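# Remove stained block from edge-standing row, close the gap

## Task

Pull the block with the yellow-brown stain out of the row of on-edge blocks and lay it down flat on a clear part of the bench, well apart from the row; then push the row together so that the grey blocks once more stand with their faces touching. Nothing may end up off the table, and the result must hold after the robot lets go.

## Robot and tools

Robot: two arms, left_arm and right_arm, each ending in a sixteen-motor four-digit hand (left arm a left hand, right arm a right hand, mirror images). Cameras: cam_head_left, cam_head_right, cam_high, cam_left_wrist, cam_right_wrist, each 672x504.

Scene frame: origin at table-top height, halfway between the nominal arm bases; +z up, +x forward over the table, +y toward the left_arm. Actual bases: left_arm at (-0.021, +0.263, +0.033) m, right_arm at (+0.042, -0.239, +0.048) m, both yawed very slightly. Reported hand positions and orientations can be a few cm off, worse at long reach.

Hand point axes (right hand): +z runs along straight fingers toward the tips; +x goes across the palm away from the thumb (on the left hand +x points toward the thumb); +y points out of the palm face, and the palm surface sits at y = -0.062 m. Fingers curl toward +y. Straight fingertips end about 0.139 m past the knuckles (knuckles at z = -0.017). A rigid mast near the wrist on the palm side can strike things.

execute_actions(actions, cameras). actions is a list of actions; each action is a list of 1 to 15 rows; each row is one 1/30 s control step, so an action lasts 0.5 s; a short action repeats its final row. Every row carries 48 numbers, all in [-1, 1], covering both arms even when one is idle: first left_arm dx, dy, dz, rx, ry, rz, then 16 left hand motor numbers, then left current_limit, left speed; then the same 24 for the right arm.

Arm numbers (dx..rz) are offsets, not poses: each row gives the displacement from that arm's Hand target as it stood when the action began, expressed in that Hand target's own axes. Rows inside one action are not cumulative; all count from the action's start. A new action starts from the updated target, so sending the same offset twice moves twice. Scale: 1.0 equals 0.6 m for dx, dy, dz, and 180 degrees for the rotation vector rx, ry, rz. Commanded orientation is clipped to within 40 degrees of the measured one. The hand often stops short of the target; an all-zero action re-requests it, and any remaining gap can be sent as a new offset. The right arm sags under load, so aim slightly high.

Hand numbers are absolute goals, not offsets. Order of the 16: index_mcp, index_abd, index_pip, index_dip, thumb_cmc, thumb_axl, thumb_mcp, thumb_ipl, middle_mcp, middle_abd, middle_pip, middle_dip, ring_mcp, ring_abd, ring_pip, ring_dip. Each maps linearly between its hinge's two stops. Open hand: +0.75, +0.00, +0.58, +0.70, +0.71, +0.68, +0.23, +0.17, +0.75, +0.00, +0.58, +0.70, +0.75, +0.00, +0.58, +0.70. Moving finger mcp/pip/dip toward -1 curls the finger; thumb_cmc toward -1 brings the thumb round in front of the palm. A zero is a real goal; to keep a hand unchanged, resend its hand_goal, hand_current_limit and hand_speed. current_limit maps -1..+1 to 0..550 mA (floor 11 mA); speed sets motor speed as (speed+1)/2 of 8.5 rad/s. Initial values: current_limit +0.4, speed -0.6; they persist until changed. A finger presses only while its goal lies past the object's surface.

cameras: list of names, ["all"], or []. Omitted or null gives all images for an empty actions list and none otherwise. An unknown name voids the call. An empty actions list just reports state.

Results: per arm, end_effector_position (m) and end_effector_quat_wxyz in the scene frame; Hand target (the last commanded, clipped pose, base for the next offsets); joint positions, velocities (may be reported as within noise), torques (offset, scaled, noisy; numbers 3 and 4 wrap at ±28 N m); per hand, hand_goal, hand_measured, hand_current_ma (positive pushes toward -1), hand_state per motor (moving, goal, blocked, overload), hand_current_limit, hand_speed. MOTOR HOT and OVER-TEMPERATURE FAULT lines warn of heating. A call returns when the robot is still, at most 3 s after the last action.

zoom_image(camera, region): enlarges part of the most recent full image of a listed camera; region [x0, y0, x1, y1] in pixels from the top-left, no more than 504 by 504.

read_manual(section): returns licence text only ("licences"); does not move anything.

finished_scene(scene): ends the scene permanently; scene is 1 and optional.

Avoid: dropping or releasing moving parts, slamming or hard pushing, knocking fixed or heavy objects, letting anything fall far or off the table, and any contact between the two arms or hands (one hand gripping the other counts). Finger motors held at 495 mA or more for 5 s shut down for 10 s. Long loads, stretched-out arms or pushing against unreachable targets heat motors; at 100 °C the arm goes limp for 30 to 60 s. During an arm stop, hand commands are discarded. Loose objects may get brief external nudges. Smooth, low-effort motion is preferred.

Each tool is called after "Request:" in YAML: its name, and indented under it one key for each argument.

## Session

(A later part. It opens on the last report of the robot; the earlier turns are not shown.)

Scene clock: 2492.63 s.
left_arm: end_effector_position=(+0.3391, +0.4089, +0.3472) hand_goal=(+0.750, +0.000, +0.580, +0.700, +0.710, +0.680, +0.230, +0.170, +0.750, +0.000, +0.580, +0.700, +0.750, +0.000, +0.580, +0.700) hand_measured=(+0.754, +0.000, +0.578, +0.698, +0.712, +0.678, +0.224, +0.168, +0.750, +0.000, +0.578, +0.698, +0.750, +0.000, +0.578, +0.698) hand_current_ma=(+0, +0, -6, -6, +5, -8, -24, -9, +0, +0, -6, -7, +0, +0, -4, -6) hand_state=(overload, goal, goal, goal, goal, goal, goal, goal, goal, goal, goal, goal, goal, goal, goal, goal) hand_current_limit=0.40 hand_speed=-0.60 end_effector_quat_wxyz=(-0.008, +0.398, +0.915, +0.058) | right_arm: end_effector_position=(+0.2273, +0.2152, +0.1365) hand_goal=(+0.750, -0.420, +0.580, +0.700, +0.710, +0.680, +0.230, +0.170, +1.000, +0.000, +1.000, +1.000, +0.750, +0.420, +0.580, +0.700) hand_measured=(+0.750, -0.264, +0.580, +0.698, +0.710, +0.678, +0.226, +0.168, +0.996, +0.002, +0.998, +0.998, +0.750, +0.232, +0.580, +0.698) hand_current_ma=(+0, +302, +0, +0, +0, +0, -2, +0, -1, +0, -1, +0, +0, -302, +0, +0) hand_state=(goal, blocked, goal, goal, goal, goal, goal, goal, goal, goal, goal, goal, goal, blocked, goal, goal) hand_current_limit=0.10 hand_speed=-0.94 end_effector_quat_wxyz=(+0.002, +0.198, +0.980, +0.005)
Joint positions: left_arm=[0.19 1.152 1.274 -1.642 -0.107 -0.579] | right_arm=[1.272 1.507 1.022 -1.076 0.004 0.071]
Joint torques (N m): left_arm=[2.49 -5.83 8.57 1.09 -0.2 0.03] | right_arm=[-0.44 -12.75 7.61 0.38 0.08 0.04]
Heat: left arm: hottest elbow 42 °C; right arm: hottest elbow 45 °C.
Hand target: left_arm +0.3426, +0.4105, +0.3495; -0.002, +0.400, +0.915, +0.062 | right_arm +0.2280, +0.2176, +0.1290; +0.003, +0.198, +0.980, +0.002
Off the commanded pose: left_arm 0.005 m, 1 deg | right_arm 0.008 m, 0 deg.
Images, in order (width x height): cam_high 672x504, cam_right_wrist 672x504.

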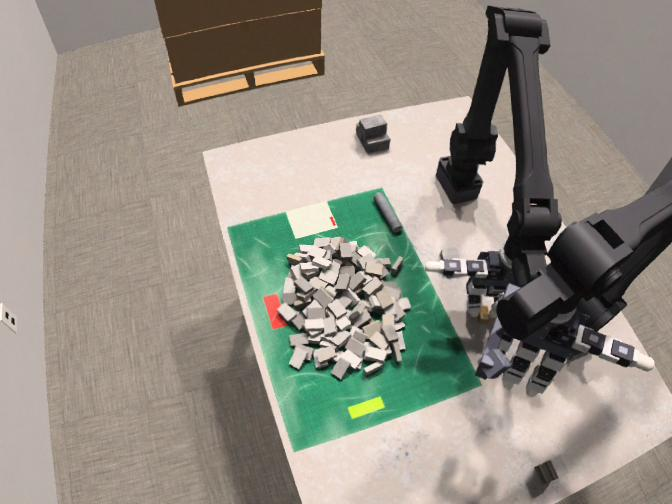

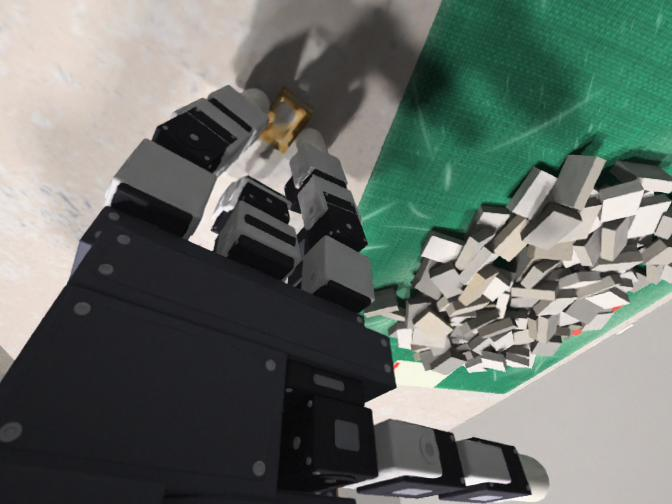

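Request:
execute_actions:
  actions:
    - [[0,0,0,0,0,0,0.75,0,0.58,0.7,0.71,0.68,0.23,0.17,0.75,0,0.58,0.7,0.75,0,0.58,0.7,0.4,-0.6,0,0,0.009,0,0,0,0.75,-0.42,0.58,0.7,0.71,0.68,0.23,0.17,1,0,1,1,0.75,0.42,0.58,0.7,0.1,-0.94]]
  cameras: ["cam_right_wrist"]

Scene clock: 2516.67 s.
left_arm: end_effector_position=(+0.3391, +0.4089, +0.3472) hand_goal=(+0.750, +0.000, +0.580, +0.700, +0.710, +0.680, +0.230, +0.170, +0.750, +0.000, +0.580, +0.700, +0.750, +0.000, +0.580, +0.700) hand_measured=(+0.754, +0.000, +0.578, +0.698, +0.712, +0.678, +0.224, +0.168, +0.750, +0.000, +0.578, +0.698, +0.750, +0.000, +0.578, +0.698) hand_current_ma=(+0, +0, -6, -6, +5, -8, -24, -9, +0, +0, -6, -7, +0, +0, -4, -6) hand_state=(overload, goal, goal, goal, goal, goal, goal, goal, goal, goal, goal, goal, goal, goal, goal, goal) hand_current_limit=0.40 hand_speed=-0.60 end_effector_quat_wxyz=(-0.008, +0.398, +0.915, +0.058) | right_arm: end_effector_position=(+0.2278, +0.2167, +0.1347) hand_goal=(+0.750, -0.420, +0.580, +0.700, +0.710, +0.680, +0.230, +0.170, +1.000, +0.000, +1.000, +1.000, +0.750, +0.420, +0.580, +0.700) hand_measured=(+0.750, -0.264, +0.580, +0.698, +0.710, +0.678, +0.226, +0.168, +0.996, +0.002, +0.998, +0.998, +0.750, +0.232, +0.580, +0.698) hand_current_ma=(+0, +302, +0, +0, +0, +0, -2, +0, -1, +0, -1, +0, +0, -302, +0, +0) hand_state=(goal, blocked, goal, goal, goal, goal, goal, goal, goal, goal, goal, goal, goal, blocked, goal, goal) hand_current_limit=0.10 hand_speed=-0.94 end_effector_quat_wxyz=(+0.003, +0.198, +0.980, +0.009)
Joint positions: left_arm=[0.19 1.152 1.274 -1.642 -0.107 -0.579] | right_arm=[1.272 1.51 1.018 -1.061 0.004 0.071]
Joint torques (N m): left_arm=[2.37 -5.66 8.57 1.09 -0.21 0.03] | right_arm=[-0.5 -12.45 7.38 0.38 0.07 0.04]
Heat: left arm: hottest elbow 42 °C; right arm: hottest elbow 44 °C.
Hand target: left_arm +0.3426, +0.4105, +0.3495; -0.002, +0.400, +0.915, +0.062 | right_arm +0.2281, +0.2176, +0.1236; +0.003, +0.198, +0.980, +0.003
Off the commanded pose: left_arm 0.005 m, 1 deg | right_arm 0.011 m, 1 deg.
Images, in order (width x height): cam_right_wrist 672x504.

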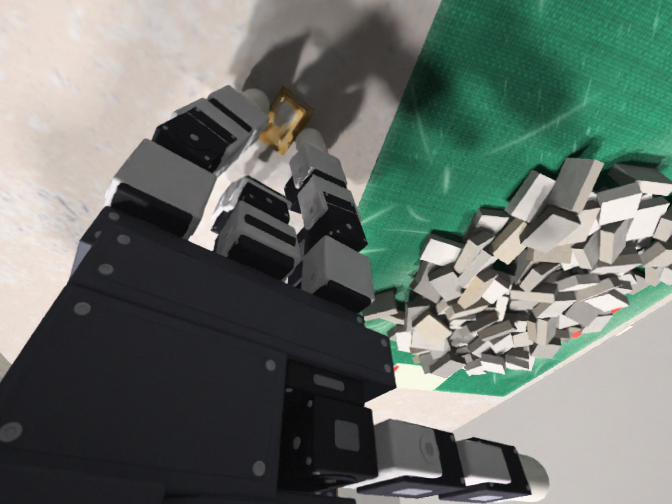

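Request:
execute_actions:
  actions:
    - [[0,0,0,0,0,0,0.75,0,0.58,0.7,0.71,0.68,0.23,0.17,0.75,0,0.58,0.7,0.75,0,0.58,0.7,0.4,-0.6,0,0,0.007,0,0,0,0.75,-0.42,0.58,0.7,0.71,0.68,0.23,0.17,1,0,1,1,0.75,0.42,0.58,0.7,0.1,-0.94]]
  cameras: ["cam_right_wrist"]

Request:
zoom_image:
  camera: "cam_right_wrist"
  region: [220, 50, 400, 185]

Scene clock: 2524.40 s.
left_arm: end_effector_position=(+0.3391, +0.4089, +0.3472) hand_goal=(+0.750, +0.000, +0.580, +0.700, +0.710, +0.680, +0.230, +0.170, +0.750, +0.000, +0.580, +0.700, +0.750, +0.000, +0.580, +0.700) hand_measured=(+0.754, +0.000, +0.578, +0.698, +0.712, +0.678, +0.224, +0.168, +0.750, +0.000, +0.578, +0.698, +0.750, +0.000, +0.578, +0.698) hand_current_ma=(+0, +0, -6, -6, +5, -8, -24, -9, +0, +0, -6, -7, +0, +0, -4, -6) hand_state=(overload, goal, goal, goal, goal, goal, goal, goal, goal, goal, goal, goal, goal, goal, goal, goal) hand_current_limit=0.40 hand_speed=-0.60 end_effector_quat_wxyz=(-0.008, +0.398, +0.915, +0.058) | right_arm: end_effector_position=(+0.2281, +0.2175, +0.1346) hand_goal=(+0.750, -0.420, +0.580, +0.700, +0.710, +0.680, +0.230, +0.170, +1.000, +0.000, +1.000, +1.000, +0.750, +0.420, +0.580, +0.700) hand_measured=(+0.754, -0.264, +0.584, +0.700, +0.710, +0.678, +0.226, +0.168, +0.996, +0.002, +0.998, +0.998, +0.754, +0.232, +0.584, +0.700) hand_current_ma=(+1, +302, +1, +0, +0, +0, -2, +0, -1, +0, -1, +0, +1, -302, +1, +0) hand_state=(goal, blocked, goal, goal, goal, goal, goal, goal, goal, goal, goal, goal, goal, blocked, goal, goal) hand_current_limit=0.10 hand_speed=-0.94 end_effector_quat_wxyz=(+0.003, +0.198, +0.980, +0.011)
Joint positions: left_arm=[0.19 1.152 1.274 -1.642 -0.107 -0.579] | right_arm=[1.272 1.51 1.017 -1.055 0.004 0.071]
Joint torques (N m): left_arm=[2.43 -5.83 8.55 1.1 -0.21 0.03] | right_arm=[-0.44 -11.87 7.02 0.57 0.08 0.04]
Heat: left arm: hottest elbow 42 °C; right arm: hottest elbow 44 °C.
Hand target: left_arm +0.3426, +0.4105, +0.3495; -0.002, +0.400, +0.915, +0.062 | right_arm +0.2281, +0.2177, +0.1195; +0.003, +0.198, +0.980, +0.003
Off the commanded pose: left_arm 0.005 m, 1 deg | right_arm 0.015 m, 1 deg.
Images, in order (width x height): cam_right_wrist 672x504.

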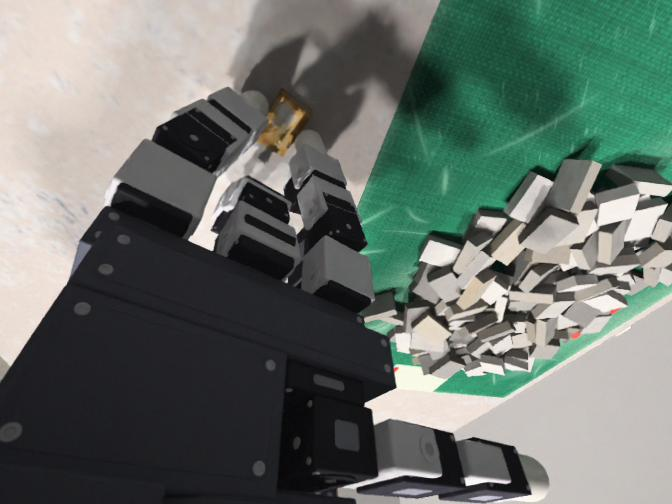

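Scaled by 2.800 from the camera's 672x504 image, which has a finer 960x720 frame.

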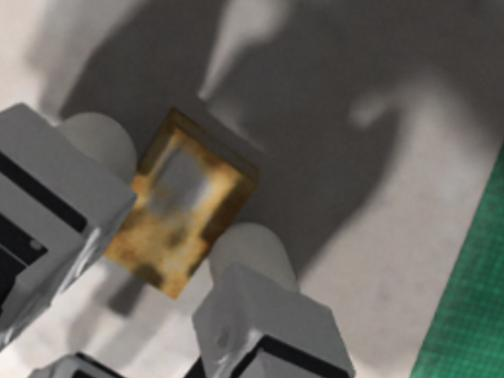

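Request:
execute_actions:
  actions:
    - [[0,0,0,0,0,0,0.75,0,0.58,0.7,0.71,0.68,0.23,0.17,0.75,0,0.58,0.7,0.75,0,0.58,0.7,0.4,-0.6,0,0,0.002,0,0,0,0.75,-0.25,0.58,0.7,0.71,0.68,0.23,0.17,1,0,1,1,0.75,0.22,0.58,0.7,0.1,-0.95]]
    - [[0,0,0,0,0,0,0.75,0,0.58,0.7,0.71,0.68,0.23,0.17,0.75,0,0.58,0.7,0.75,0,0.58,0.7,0.4,-0.6,0,0,0,0,0,0,0.75,-0.19,0.58,0.7,0.71,0.68,0.23,0.17,1,0,1,1,0.75,0.16,0.58,0.7,0.1,-0.95]]
  cameras: ["cam_right_wrist"]

Request:
zoom_image:
  camera: "cam_right_wrist"
  region: [220, 50, 400, 185]

Scene clock: 2534.57 s.
left_arm: end_effector_position=(+0.3391, +0.4089, +0.3472) hand_goal=(+0.750, +0.000, +0.580, +0.700, +0.710, +0.680, +0.230, +0.170, +0.750, +0.000, +0.580, +0.700, +0.750, +0.000, +0.580, +0.700) hand_measured=(+0.754, +0.000, +0.578, +0.698, +0.712, +0.678, +0.224, +0.168, +0.750, +0.000, +0.578, +0.698, +0.750, +0.000, +0.578, +0.698) hand_current_ma=(+0, +0, -6, -6, +5, -8, -24, -9, +0, +0, -6, -7, +0, +0, -4, -6) hand_state=(overload, goal, goal, goal, goal, goal, goal, goal, goal, goal, goal, goal, goal, goal, goal, goal) hand_current_limit=0.40 hand_speed=-0.60 end_effector_quat_wxyz=(-0.008, +0.398, +0.915, +0.058) | right_arm: end_effector_position=(+0.2284, +0.2184, +0.1349) hand_goal=(+0.750, -0.190, +0.580, +0.700, +0.710, +0.680, +0.230, +0.170, +1.000, +0.000, +1.000, +1.000, +0.750, +0.160, +0.580, +0.700) hand_measured=(+0.756, -0.230, +0.584, +0.702, +0.710, +0.678, +0.226, +0.168, +0.996, +0.002, +0.998, +0.998, +0.760, +0.214, +0.586, +0.702) hand_current_ma=(+2, -35, +1, +0, +0, +0, -2, +0, -1, +0, -1, +0, +4, +59, +2, +0) hand_state=(goal, blocked, goal, goal, goal, goal, goal, goal, goal, goal, goal, goal, goal, blocked, goal, goal) hand_current_limit=0.10 hand_speed=-0.95 end_effector_quat_wxyz=(+0.003, +0.198, +0.980, +0.013)
Joint positions: left_arm=[0.19 1.152 1.274 -1.642 -0.107 -0.579] | right_arm=[1.272 1.51 1.017 -1.052 0.004 0.071]
Joint torques (N m): left_arm=[2.43 -5.71 8.54 1.09 -0.22 0.04] | right_arm=[-0.32 -11.63 6.87 0.57 0.07 0.04]
Heat: left arm: hottest elbow 42 °C; right arm: hottest elbow 44 °C.
Hand target: left_arm +0.3426, +0.4105, +0.3495; -0.002, +0.400, +0.915, +0.062 | right_arm +0.2281, +0.2177, +0.1183; +0.003, +0.198, +0.980, +0.003
Off the commanded pose: left_arm 0.005 m, 1 deg | right_arm 0.017 m, 1 deg.
Images, in order (width x height): cam_right_wrist 672x504.

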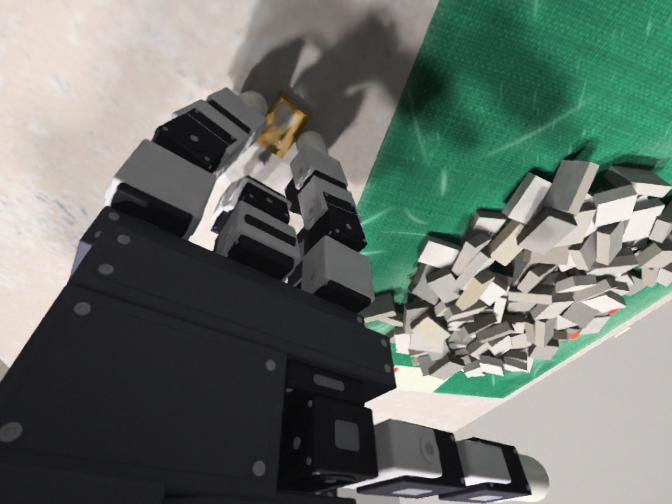

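Scaled by 2.800 from the camera's 672x504 image, which has a finer 960x720 frame.

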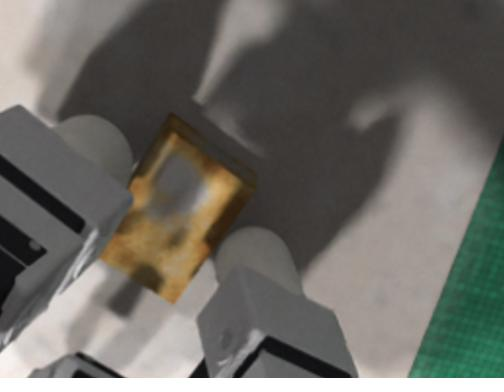

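Request:
execute_actions:
  actions:
    - [[0,0,0,0,0,0,0.75,0,0.58,0.7,0.71,0.68,0.23,0.17,0.75,0,0.58,0.7,0.75,0,0.58,0.7,0.4,-0.6,0,0,-0.004,0,0,0,0.75,-0.1,0.58,0.7,0.71,0.68,0.23,0.17,1,0,1,1,0.75,0.08,0.58,0.7,0.1,-0.95]]
    - [[0,0,0,0,0,0,0.75,0,0.58,0.7,0.71,0.68,0.23,0.17,0.75,0,0.58,0.7,0.75,0,0.58,0.7,0.4,-0.6,0,0,-0.004,0,0,0,0.75,0,0.58,0.7,0.71,0.68,0.23,0.17,1,0,1,1,0.75,0,0.58,0.7,0.1,-0.95]]
    - [[0,0,0,0,0,0,0.75,0,0.58,0.7,0.71,0.68,0.23,0.17,0.75,0,0.58,0.7,0.75,0,0.58,0.7,0.4,-0.6,0,0,-0.004,0,0,0,0.75,0.05,0.58,0.7,0.71,0.68,0.23,0.17,1,0,1,1,0.75,-0.05,0.58,0.7,0.1,-0.94]]
  cameras: ["cam_right_wrist"]

Request:
zoom_image:
  camera: "cam_right_wrist"
  region: [220, 50, 400, 185]

Scene clock: 2547.53 s.
left_arm: end_effector_position=(+0.3391, +0.4089, +0.3472) hand_goal=(+0.750, +0.000, +0.580, +0.700, +0.710, +0.680, +0.230, +0.170, +0.750, +0.000, +0.580, +0.700, +0.750, +0.000, +0.580, +0.700) hand_measured=(+0.754, +0.000, +0.578, +0.698, +0.712, +0.678, +0.224, +0.168, +0.750, +0.000, +0.578, +0.698, +0.750, +0.000, +0.578, +0.698) hand_current_ma=(+0, +0, -6, -6, +5, -8, -24, -9, +0, +0, -6, -7, +0, +0, -4, -6) hand_state=(overload, goal, goal, goal, goal, goal, goal, goal, goal, goal, goal, goal, goal, goal, goal, goal) hand_current_limit=0.40 hand_speed=-0.60 end_effector_quat_wxyz=(-0.008, +0.398, +0.915, +0.058) | right_arm: end_effector_position=(+0.2236, +0.2203, +0.1361) hand_goal=(+0.750, +0.050, +0.580, +0.700, +0.710, +0.680, +0.230, +0.170, +1.000, +0.000, +1.000, +1.000, +0.750, -0.050, +0.580, +0.700) hand_measured=(+0.758, -0.088, +0.586, +0.702, +0.710, +0.678, +0.226, +0.168, +0.996, +0.002, +0.998, +0.998, +0.752, -0.046, +0.582, +0.702) hand_current_ma=(+3, -288, +1, +0, +0, +0, -2, +0, -1, +0, -1, +0, +0, +1, +0, +0) hand_state=(goal, blocked, goal, goal, goal, goal, goal, goal, goal, goal, goal, goal, goal, goal, goal, goal) hand_current_limit=0.10 hand_speed=-0.94 end_effector_quat_wxyz=(-0.001, +0.194, +0.981, +0.015)
Joint positions: left_arm=[0.19 1.152 1.274 -1.642 -0.107 -0.579] | right_arm=[1.279 1.507 1.017 -1.052 -0.006 0.071]
Joint torques (N m): left_arm=[2.49 -5.71 8.51 1.07 -0.21 0.04] | right_arm=[-0.91 -12.4 7.76 -0.12 0.41 0.03]
Heat: left arm: hottest elbow 42 °C; right arm: hottest elbow 43 °C.
Hand target: left_arm +0.3426, +0.4105, +0.3495; -0.002, +0.400, +0.915, +0.062 | right_arm +0.2280, +0.2178, +0.1256; +0.003, +0.198, +0.980, +0.003
Off the commanded pose: left_arm 0.005 m, 1 deg | right_arm 0.012 m, 2 deg.
Images, in order (width x height): cam_right_wrist 672x504.

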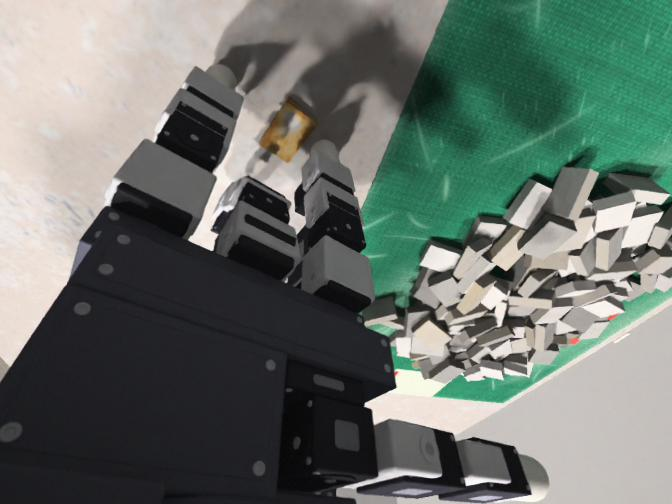

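Scaled by 2.800 from the camera's 672x504 image, which has a finer 960x720 frame.

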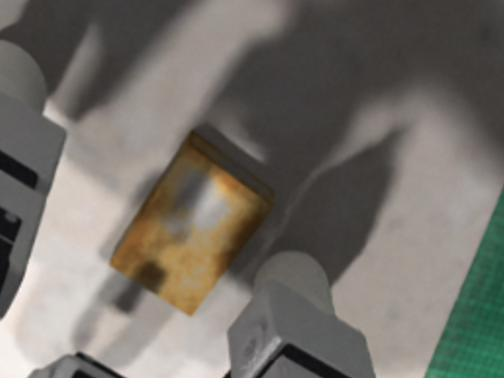

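Request:
execute_actions:
  actions:
    - [[0,0,0,0,0,0,0.75,0,0.58,0.7,0.71,0.68,0.23,0.17,0.75,0,0.58,0.7,0.75,0,0.58,0.7,0.4,-0.6,0,0,-0.015,0,0,0,0.75,0.0,0.58,0.7,0.71,0.68,0.23,0.17,1,0,1,1,0.75,0,0.58,0.7,0.1,-0.94]]
    - [[0,0,0,0,0,0,0.75,0,0.58,0.7,0.71,0.68,0.23,0.17,0.75,0,0.58,0.7,0.75,0,0.58,0.7,0.4,-0.6,0,0,-0.02,0,0,0,0.75,0.0,0.58,0.7,0.71,0.68,0.23,0.17,1,0,1,1,0.75,0,0.58,0.7,0.1,-0.94]]
  cameras: ["cam_right_wrist"]

Scene clock: 2556.87 s.
left_arm: end_effector_position=(+0.3391, +0.4089, +0.3472) hand_goal=(+0.750, +0.000, +0.580, +0.700, +0.710, +0.680, +0.230, +0.170, +0.750, +0.000, +0.580, +0.700, +0.750, +0.000, +0.580, +0.700) hand_measured=(+0.754, +0.000, +0.578, +0.698, +0.712, +0.678, +0.224, +0.168, +0.750, +0.000, +0.578, +0.698, +0.750, +0.000, +0.578, +0.698) hand_current_ma=(+0, +0, -6, -6, +5, -8, -24, -9, +0, +0, -6, -7, +0, +0, -4, -6) hand_state=(overload, goal, goal, goal, goal, goal, goal, goal, goal, goal, goal, goal, goal, goal, goal, goal) hand_current_limit=0.40 hand_speed=-0.60 end_effector_quat_wxyz=(-0.008, +0.398, +0.915, +0.058) | right_arm: end_effector_position=(+0.2220, +0.2111, +0.1352) hand_goal=(+0.750, +0.000, +0.580, +0.700, +0.710, +0.680, +0.230, +0.170, +1.000, +0.000, +1.000, +1.000, +0.750, +0.000, +0.580, +0.700) hand_measured=(+0.744, -0.004, +0.576, +0.698, +0.710, +0.678, +0.226, +0.168, +0.996, +0.002, +0.998, +0.998, +0.750, -0.004, +0.582, +0.702) hand_current_ma=(-2, -1, -1, +0, +0, +0, -2, +0, -1, +0, -1, +0, +0, +0, +0, +0) hand_state=(goal, goal, goal, goal, goal, goal, goal, goal, goal, goal, goal, goal, goal, goal, goal, goal) hand_current_limit=0.10 hand_speed=-0.94 end_effector_quat_wxyz=(+0.000, +0.194, +0.981, -0.005)
Joint positions: left_arm=[0.19 1.152 1.274 -1.642 -0.107 -0.579] | right_arm=[1.279 1.504 1.02 -1.096 0.002 0.071]
Joint torques (N m): left_arm=[2.43 -5.66 8.51 1.06 -0.21 0.04] | right_arm=[-0.91 -14.56 9.77 -0.7 0.13 0.04]
Heat: left arm: hottest elbow 42 °C; right arm: hottest elbow 43 °C.
Hand target: left_arm +0.3426, +0.4105, +0.3495; -0.002, +0.400, +0.915, +0.062 | right_arm +0.2278, +0.2177, +0.1466; +0.003, +0.198, +0.980, +0.003
Off the commanded pose: left_arm 0.005 m, 1 deg | right_arm 0.014 m, 1 deg.
Images, in order (width x height): cam_right_wrist 672x504.

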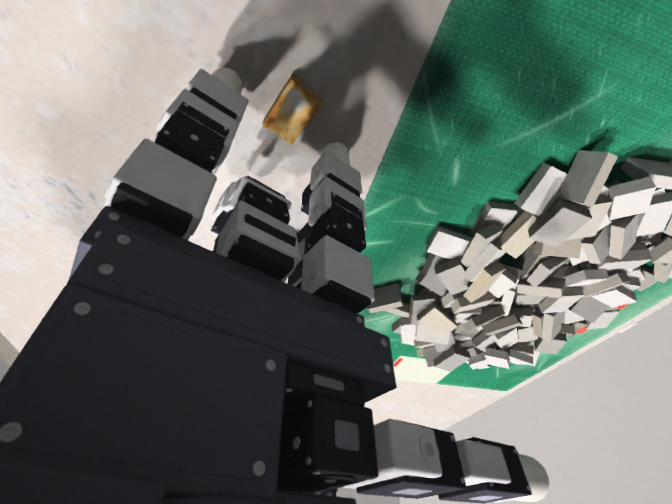

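Request:
execute_actions:
  actions:
    - [[0,0,0,0,0,0,0.75,0,0.58,0.7,0.71,0.68,0.23,0.17,0.75,0,0.58,0.7,0.75,0,0.58,0.7,0.4,-0.6,0,0,-0.03,0,0,0,0.75,0.0,0.58,0.7,0.71,0.68,0.23,0.17,1,0,1,1,0.75,0,0.58,0.7,0.1,-0.94]]
    - [[0,0,0,0,0,0,0.75,0,0.58,0.7,0.71,0.68,0.23,0.17,0.75,0,0.58,0.7,0.75,0,0.58,0.7,0.4,-0.6,0,0,-0.035,0,0,0,0.75,0.0,0.58,0.7,0.71,0.68,0.23,0.17,1,0,1,1,0.75,0,0.58,0.7,0.1,-0.94]]
    - [[0,0,0,0,0,0,0.75,0,0.58,0.7,0.71,0.68,0.23,0.17,0.75,0,0.58,0.7,0.75,0,0.58,0.7,0.4,-0.6,0,0,-0.04,0,0,0,0.75,0.0,0.58,0.7,0.71,0.68,0.23,0.17,1,0,1,1,0.75,0,0.58,0.7,0.1,-0.94]]
    - [[0,0,0,0,0,0,0.75,0,0.58,0.7,0.71,0.68,0.23,0.17,0.75,0,0.58,0.7,0.75,0,0.58,0.7,0.4,-0.6,0,0,-0.04,0,0,0,0.75,0.0,0.58,0.7,0.71,0.68,0.23,0.17,1,0,1,1,0.75,0,0.58,0.7,0.1,-0.94]]
  cameras: ["cam_right_wrist", "cam_high"]

Request:
zoom_image:
  camera: "cam_right_wrist"
  region: [200, 0, 480, 210]

Scene clock: 2570.63 s.
left_arm: end_effector_position=(+0.3391, +0.4089, +0.3472) hand_goal=(+0.750, +0.000, +0.580, +0.700, +0.710, +0.680, +0.230, +0.170, +0.750, +0.000, +0.580, +0.700, +0.750, +0.000, +0.580, +0.700) hand_measured=(+0.754, +0.000, +0.578, +0.698, +0.712, +0.678, +0.224, +0.168, +0.750, +0.000, +0.578, +0.698, +0.750, +0.000, +0.578, +0.698) hand_current_ma=(+0, +0, -6, -6, +5, -8, -24, -9, +0, +0, -6, -7, +0, +0, -4, -6) hand_state=(overload, goal, goal, goal, goal, goal, goal, goal, goal, goal, goal, goal, goal, goal, goal, goal) hand_current_limit=0.40 hand_speed=-0.60 end_effector_quat_wxyz=(-0.008, +0.398, +0.915, +0.058) | right_arm: end_effector_position=(+0.2215, +0.2094, +0.2174) hand_goal=(+0.750, +0.000, +0.580, +0.700, +0.710, +0.680, +0.230, +0.170, +1.000, +0.000, +1.000, +1.000, +0.750, +0.000, +0.580, +0.700) hand_measured=(+0.748, -0.002, +0.578, +0.698, +0.710, +0.678, +0.226, +0.168, +0.994, +0.002, +0.998, +0.998, +0.748, -0.004, +0.582, +0.702) hand_current_ma=(+0, +0, +0, +0, +0, +0, -2, +0, -2, +0, -1, +0, +0, +0, +0, +0) hand_state=(goal, goal, goal, goal, goal, goal, goal, goal, goal, goal, goal, goal, goal, goal, goal, goal) hand_current_limit=0.10 hand_speed=-0.94 end_effector_quat_wxyz=(+0.000, +0.194, +0.981, -0.010)
Joint positions: left_arm=[0.19 1.152 1.274 -1.642 -0.107 -0.579] | right_arm=[1.279 1.425 1.168 -1.333 0.002 0.071]
Joint torques (N m): left_arm=[2.37 -5.71 8.54 1.1 -0.21 0.03] | right_arm=[-0.97 -13.98 11.3 -0.62 0.14 0.05]
Heat: left arm: hottest elbow 42 °C; right arm: hottest elbow 44 °C.
Hand target: left_arm +0.3426, +0.4105, +0.3495; -0.002, +0.400, +0.915, +0.062 | right_arm +0.2273, +0.2174, +0.2337; +0.003, +0.198, +0.980, +0.003
Off the commanded pose: left_arm 0.005 m, 1 deg | right_arm 0.019 m, 2 deg.
Images, in order (width x height): cam_high 672x504, cam_right_wrist 672x504.

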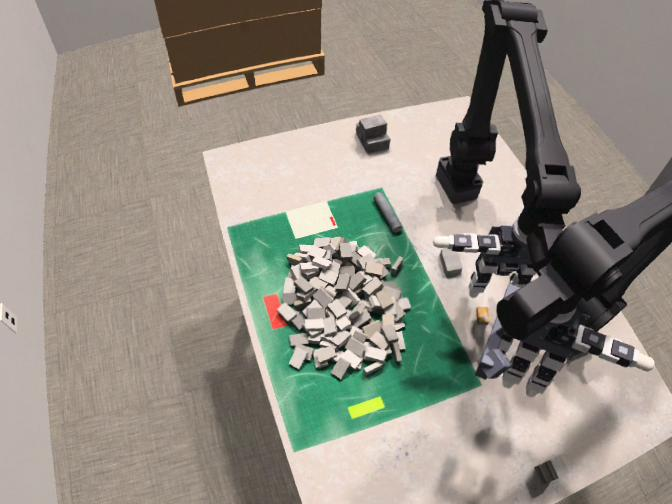

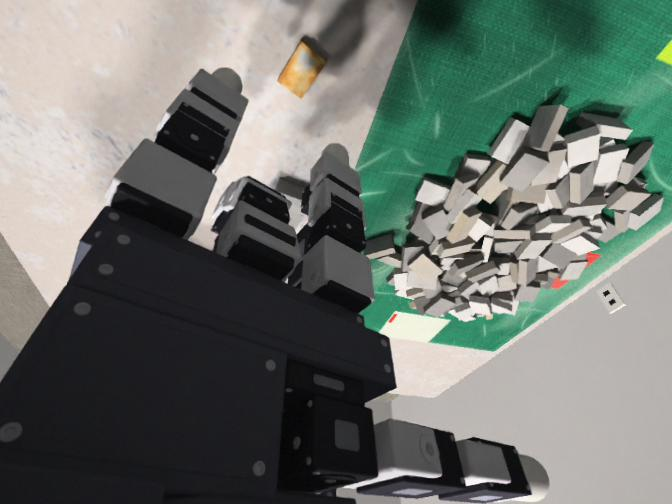

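Scaled by 1.800 from the camera's 672x504 image, which has a finer 960x720 frame.

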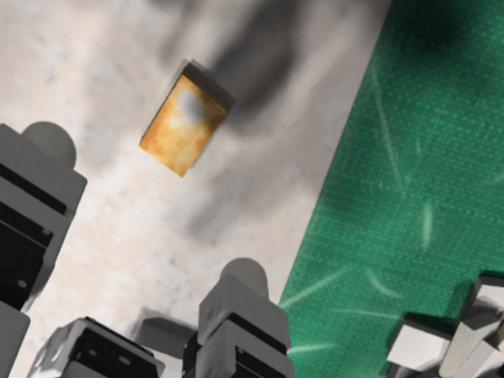

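Request:
zoom_image:
  camera: "cam_high"
  region: [420, 230, 520, 340]

Scaled by 4.582 from the camera's 672x504 image, which has a finer 960x720 frame.

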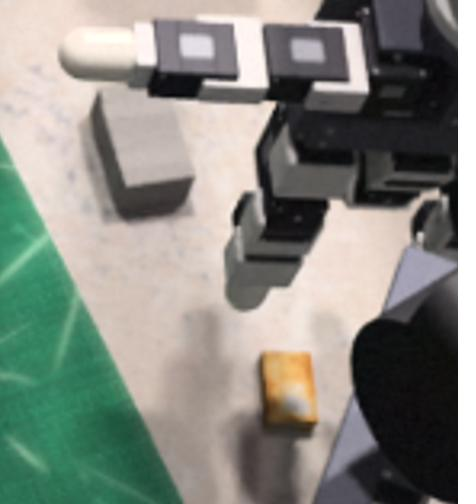

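Request:
execute_actions:
  actions: []

Request:
zoom_image:
  camera: "cam_high"
  region: [425, 220, 485, 290]

Request:
zoom_image:
  camera: "cam_left_wrist"
  region: [84, 0, 588, 504]

Scene clock: 2582.70 s.
left_arm: end_effector_position=(+0.3391, +0.4089, +0.3472) hand_goal=(+0.750, +0.000, +0.580, +0.700, +0.710, +0.680, +0.230, +0.170, +0.750, +0.000, +0.580, +0.700, +0.750, +0.000, +0.580, +0.700) hand_measured=(+0.754, +0.000, +0.578, +0.698, +0.712, +0.678, +0.224, +0.168, +0.750, +0.000, +0.578, +0.698, +0.750, +0.000, +0.578, +0.698) hand_current_ma=(+0, +0, -6, -6, +5, -8, -24, -9, +0, +0, -6, -7, +0, +0, -4, -6) hand_state=(overload, goal, goal, goal, goal, goal, goal, goal, goal, goal, goal, goal, goal, goal, goal, goal) hand_current_limit=0.40 hand_speed=-0.60 end_effector_quat_wxyz=(-0.008, +0.398, +0.915, +0.058) | right_arm: end_effector_position=(+0.2215, +0.2094, +0.2174) hand_goal=(+0.750, +0.000, +0.580, +0.700, +0.710, +0.680, +0.230, +0.170, +1.000, +0.000, +1.000, +1.000, +0.750, +0.000, +0.580, +0.700) hand_measured=(+0.748, -0.002, +0.578, +0.698, +0.710, +0.678, +0.226, +0.168, +0.994, +0.002, +0.998, +0.998, +0.748, -0.004, +0.582, +0.702) hand_current_ma=(+0, +0, +0, +0, +0, +0, -2, +0, -2, +0, -1, +0, +0, +0, +0, +0) hand_state=(goal, goal, goal, goal, goal, goal, goal, goal, goal, goal, goal, goal, goal, goal, goal, goal) hand_current_limit=0.10 hand_speed=-0.94 end_effector_quat_wxyz=(+0.000, +0.194, +0.981, -0.010)
Joint positions: left_arm=[0.19 1.152 1.274 -1.642 -0.107 -0.579] | right_arm=[1.279 1.425 1.168 -1.333 0.002 0.071]
Joint velocities: within noise
Joint torques (N m): left_arm=[2.37 -5.77 8.55 1.07 -0.21 0.03] | right_arm=[-0.85 -13.98 11.23 -0.68 0.14 0.07]
Heat: left arm: hottest elbow 42 °C; right arm: hottest elbow 44 °C.
Hand target: left_arm +0.3426, +0.4105, +0.3495; -0.002, +0.400, +0.915, +0.062 | right_arm +0.2273, +0.2174, +0.2337; +0.003, +0.198, +0.980, +0.003
Off the commanded pose: left_arm 0.005 m, 1 deg | right_arm 0.019 m, 2 deg.

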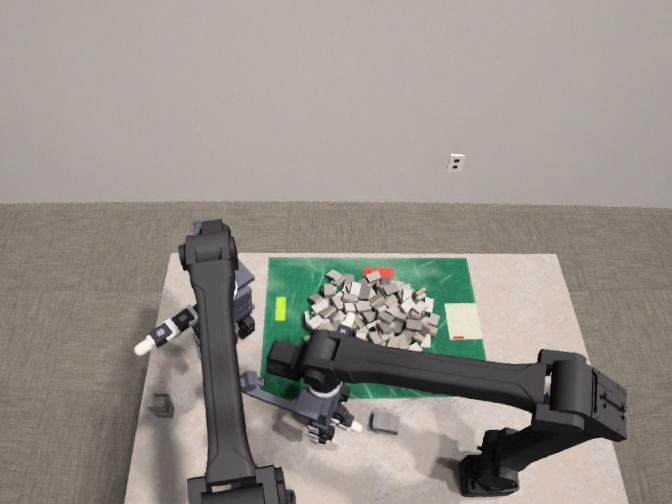

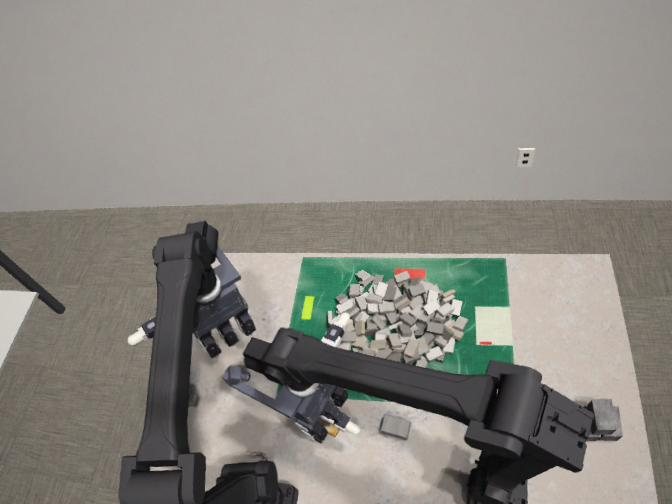

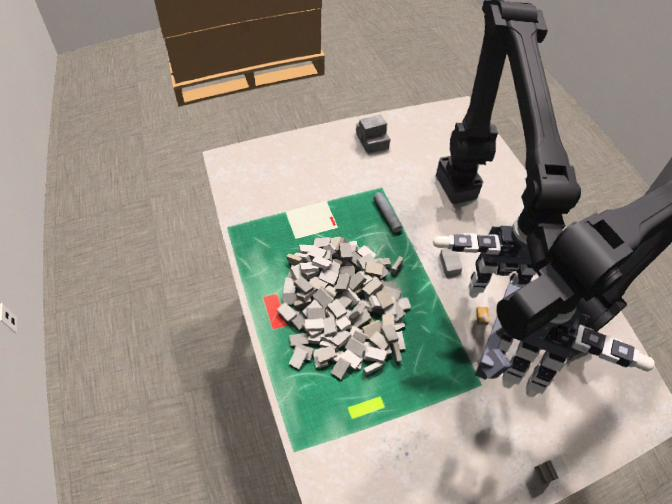

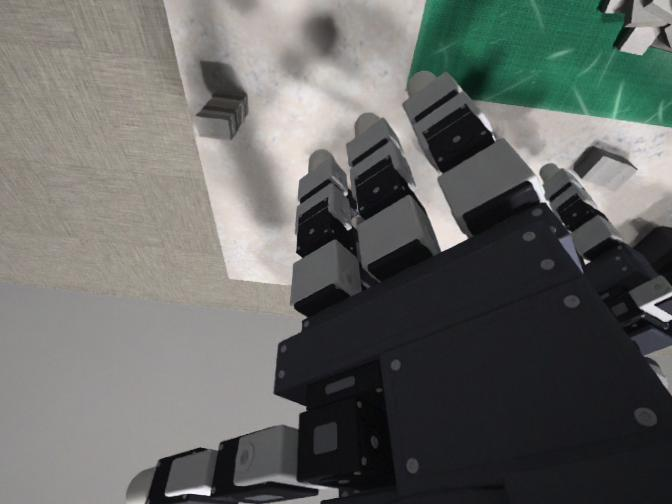

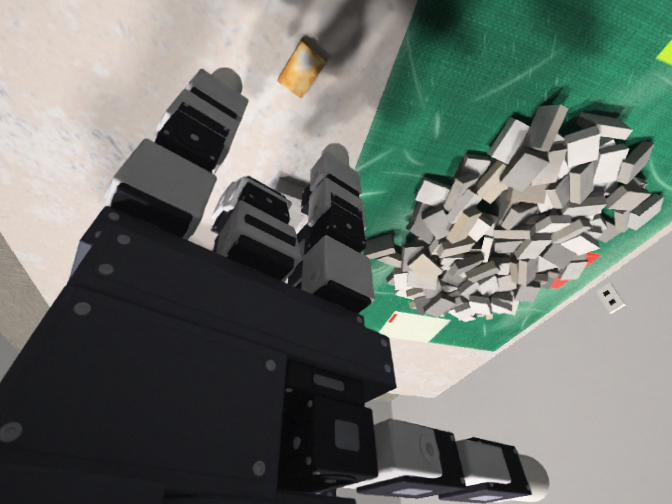

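Scaled by 7.200 from the camera's 672x504 image, which has a finer 960x720 frame.

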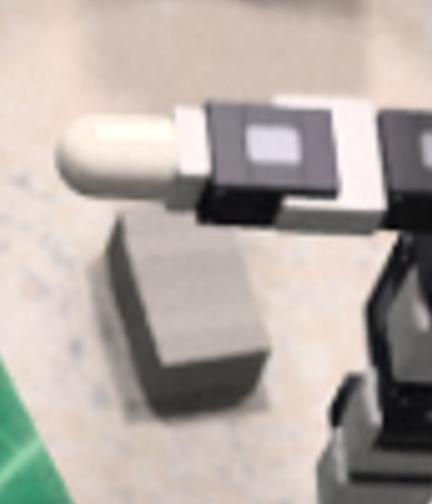

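Scaled by 1.000.

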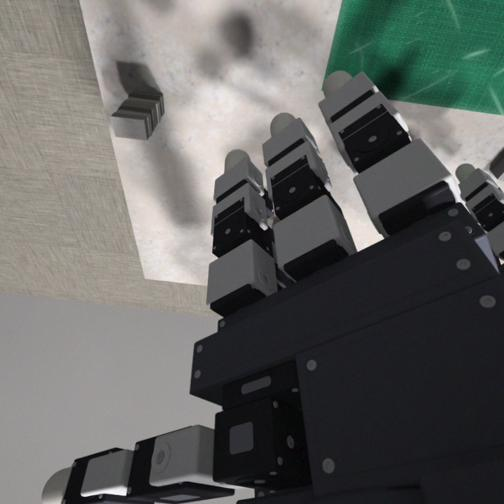

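Request:
zoom_image:
  camera: "cam_head_left"
  region: [330, 395, 430, 455]

Request:
zoom_image:
  camera: "cam_head_right"
  region: [310, 395, 430, 465]

Request:
zoom_image:
  camera: "cam_left_wrist"
  region: [540, 120, 672, 220]

Scaled by 5.040 from the camera's 672x504 image, which has a finer 960x720 frame.

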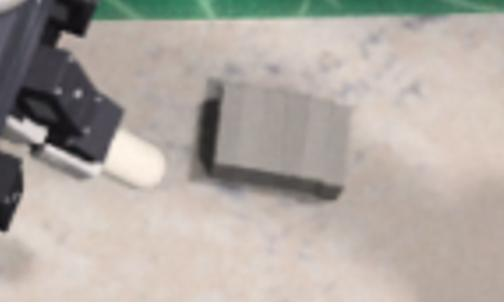

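Scaled by 4.200 from the camera's 672x504 image, which has a finer 960x720 frame.

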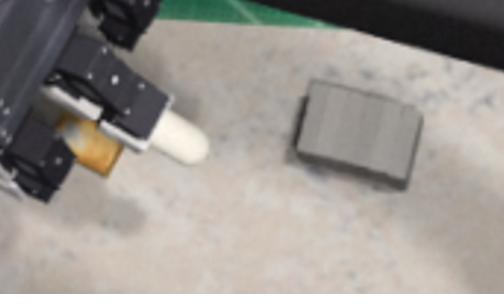

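Scaled by 3.818 from the camera's 672x504 image, which has a finer 960x720 frame.

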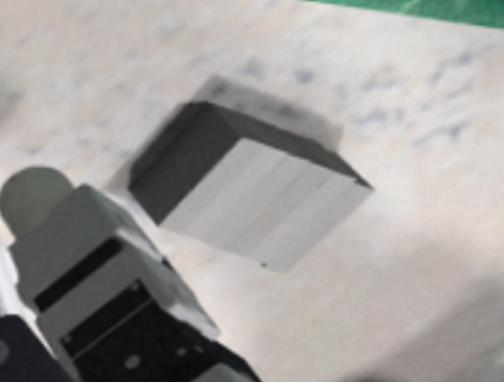

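Request:
zoom_image:
  camera: "cam_left_wrist"
  region: [570, 138, 640, 194]

Request:
zoom_image:
  camera: "cam_head_left"
  region: [366, 408, 406, 438]

Scaled by 7.200 from the camera's 672x504 image, which has a finer 960x720 frame.

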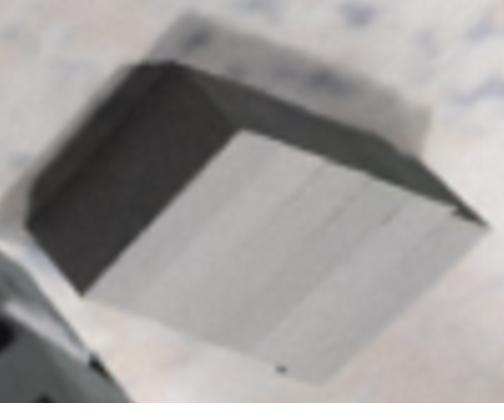

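Scaled by 12.600 from the camera's 672x504 image, which has a finer 960x720 frame.

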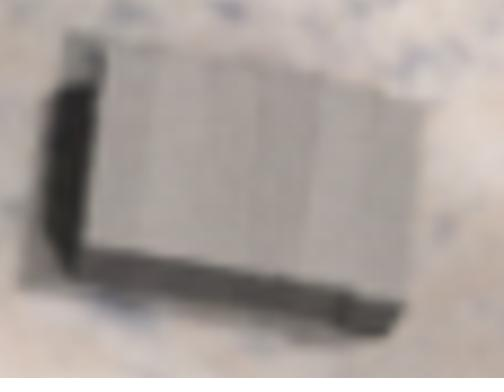

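Request:
finished_scene:
  scene: 1

The scene is finished: the task was done.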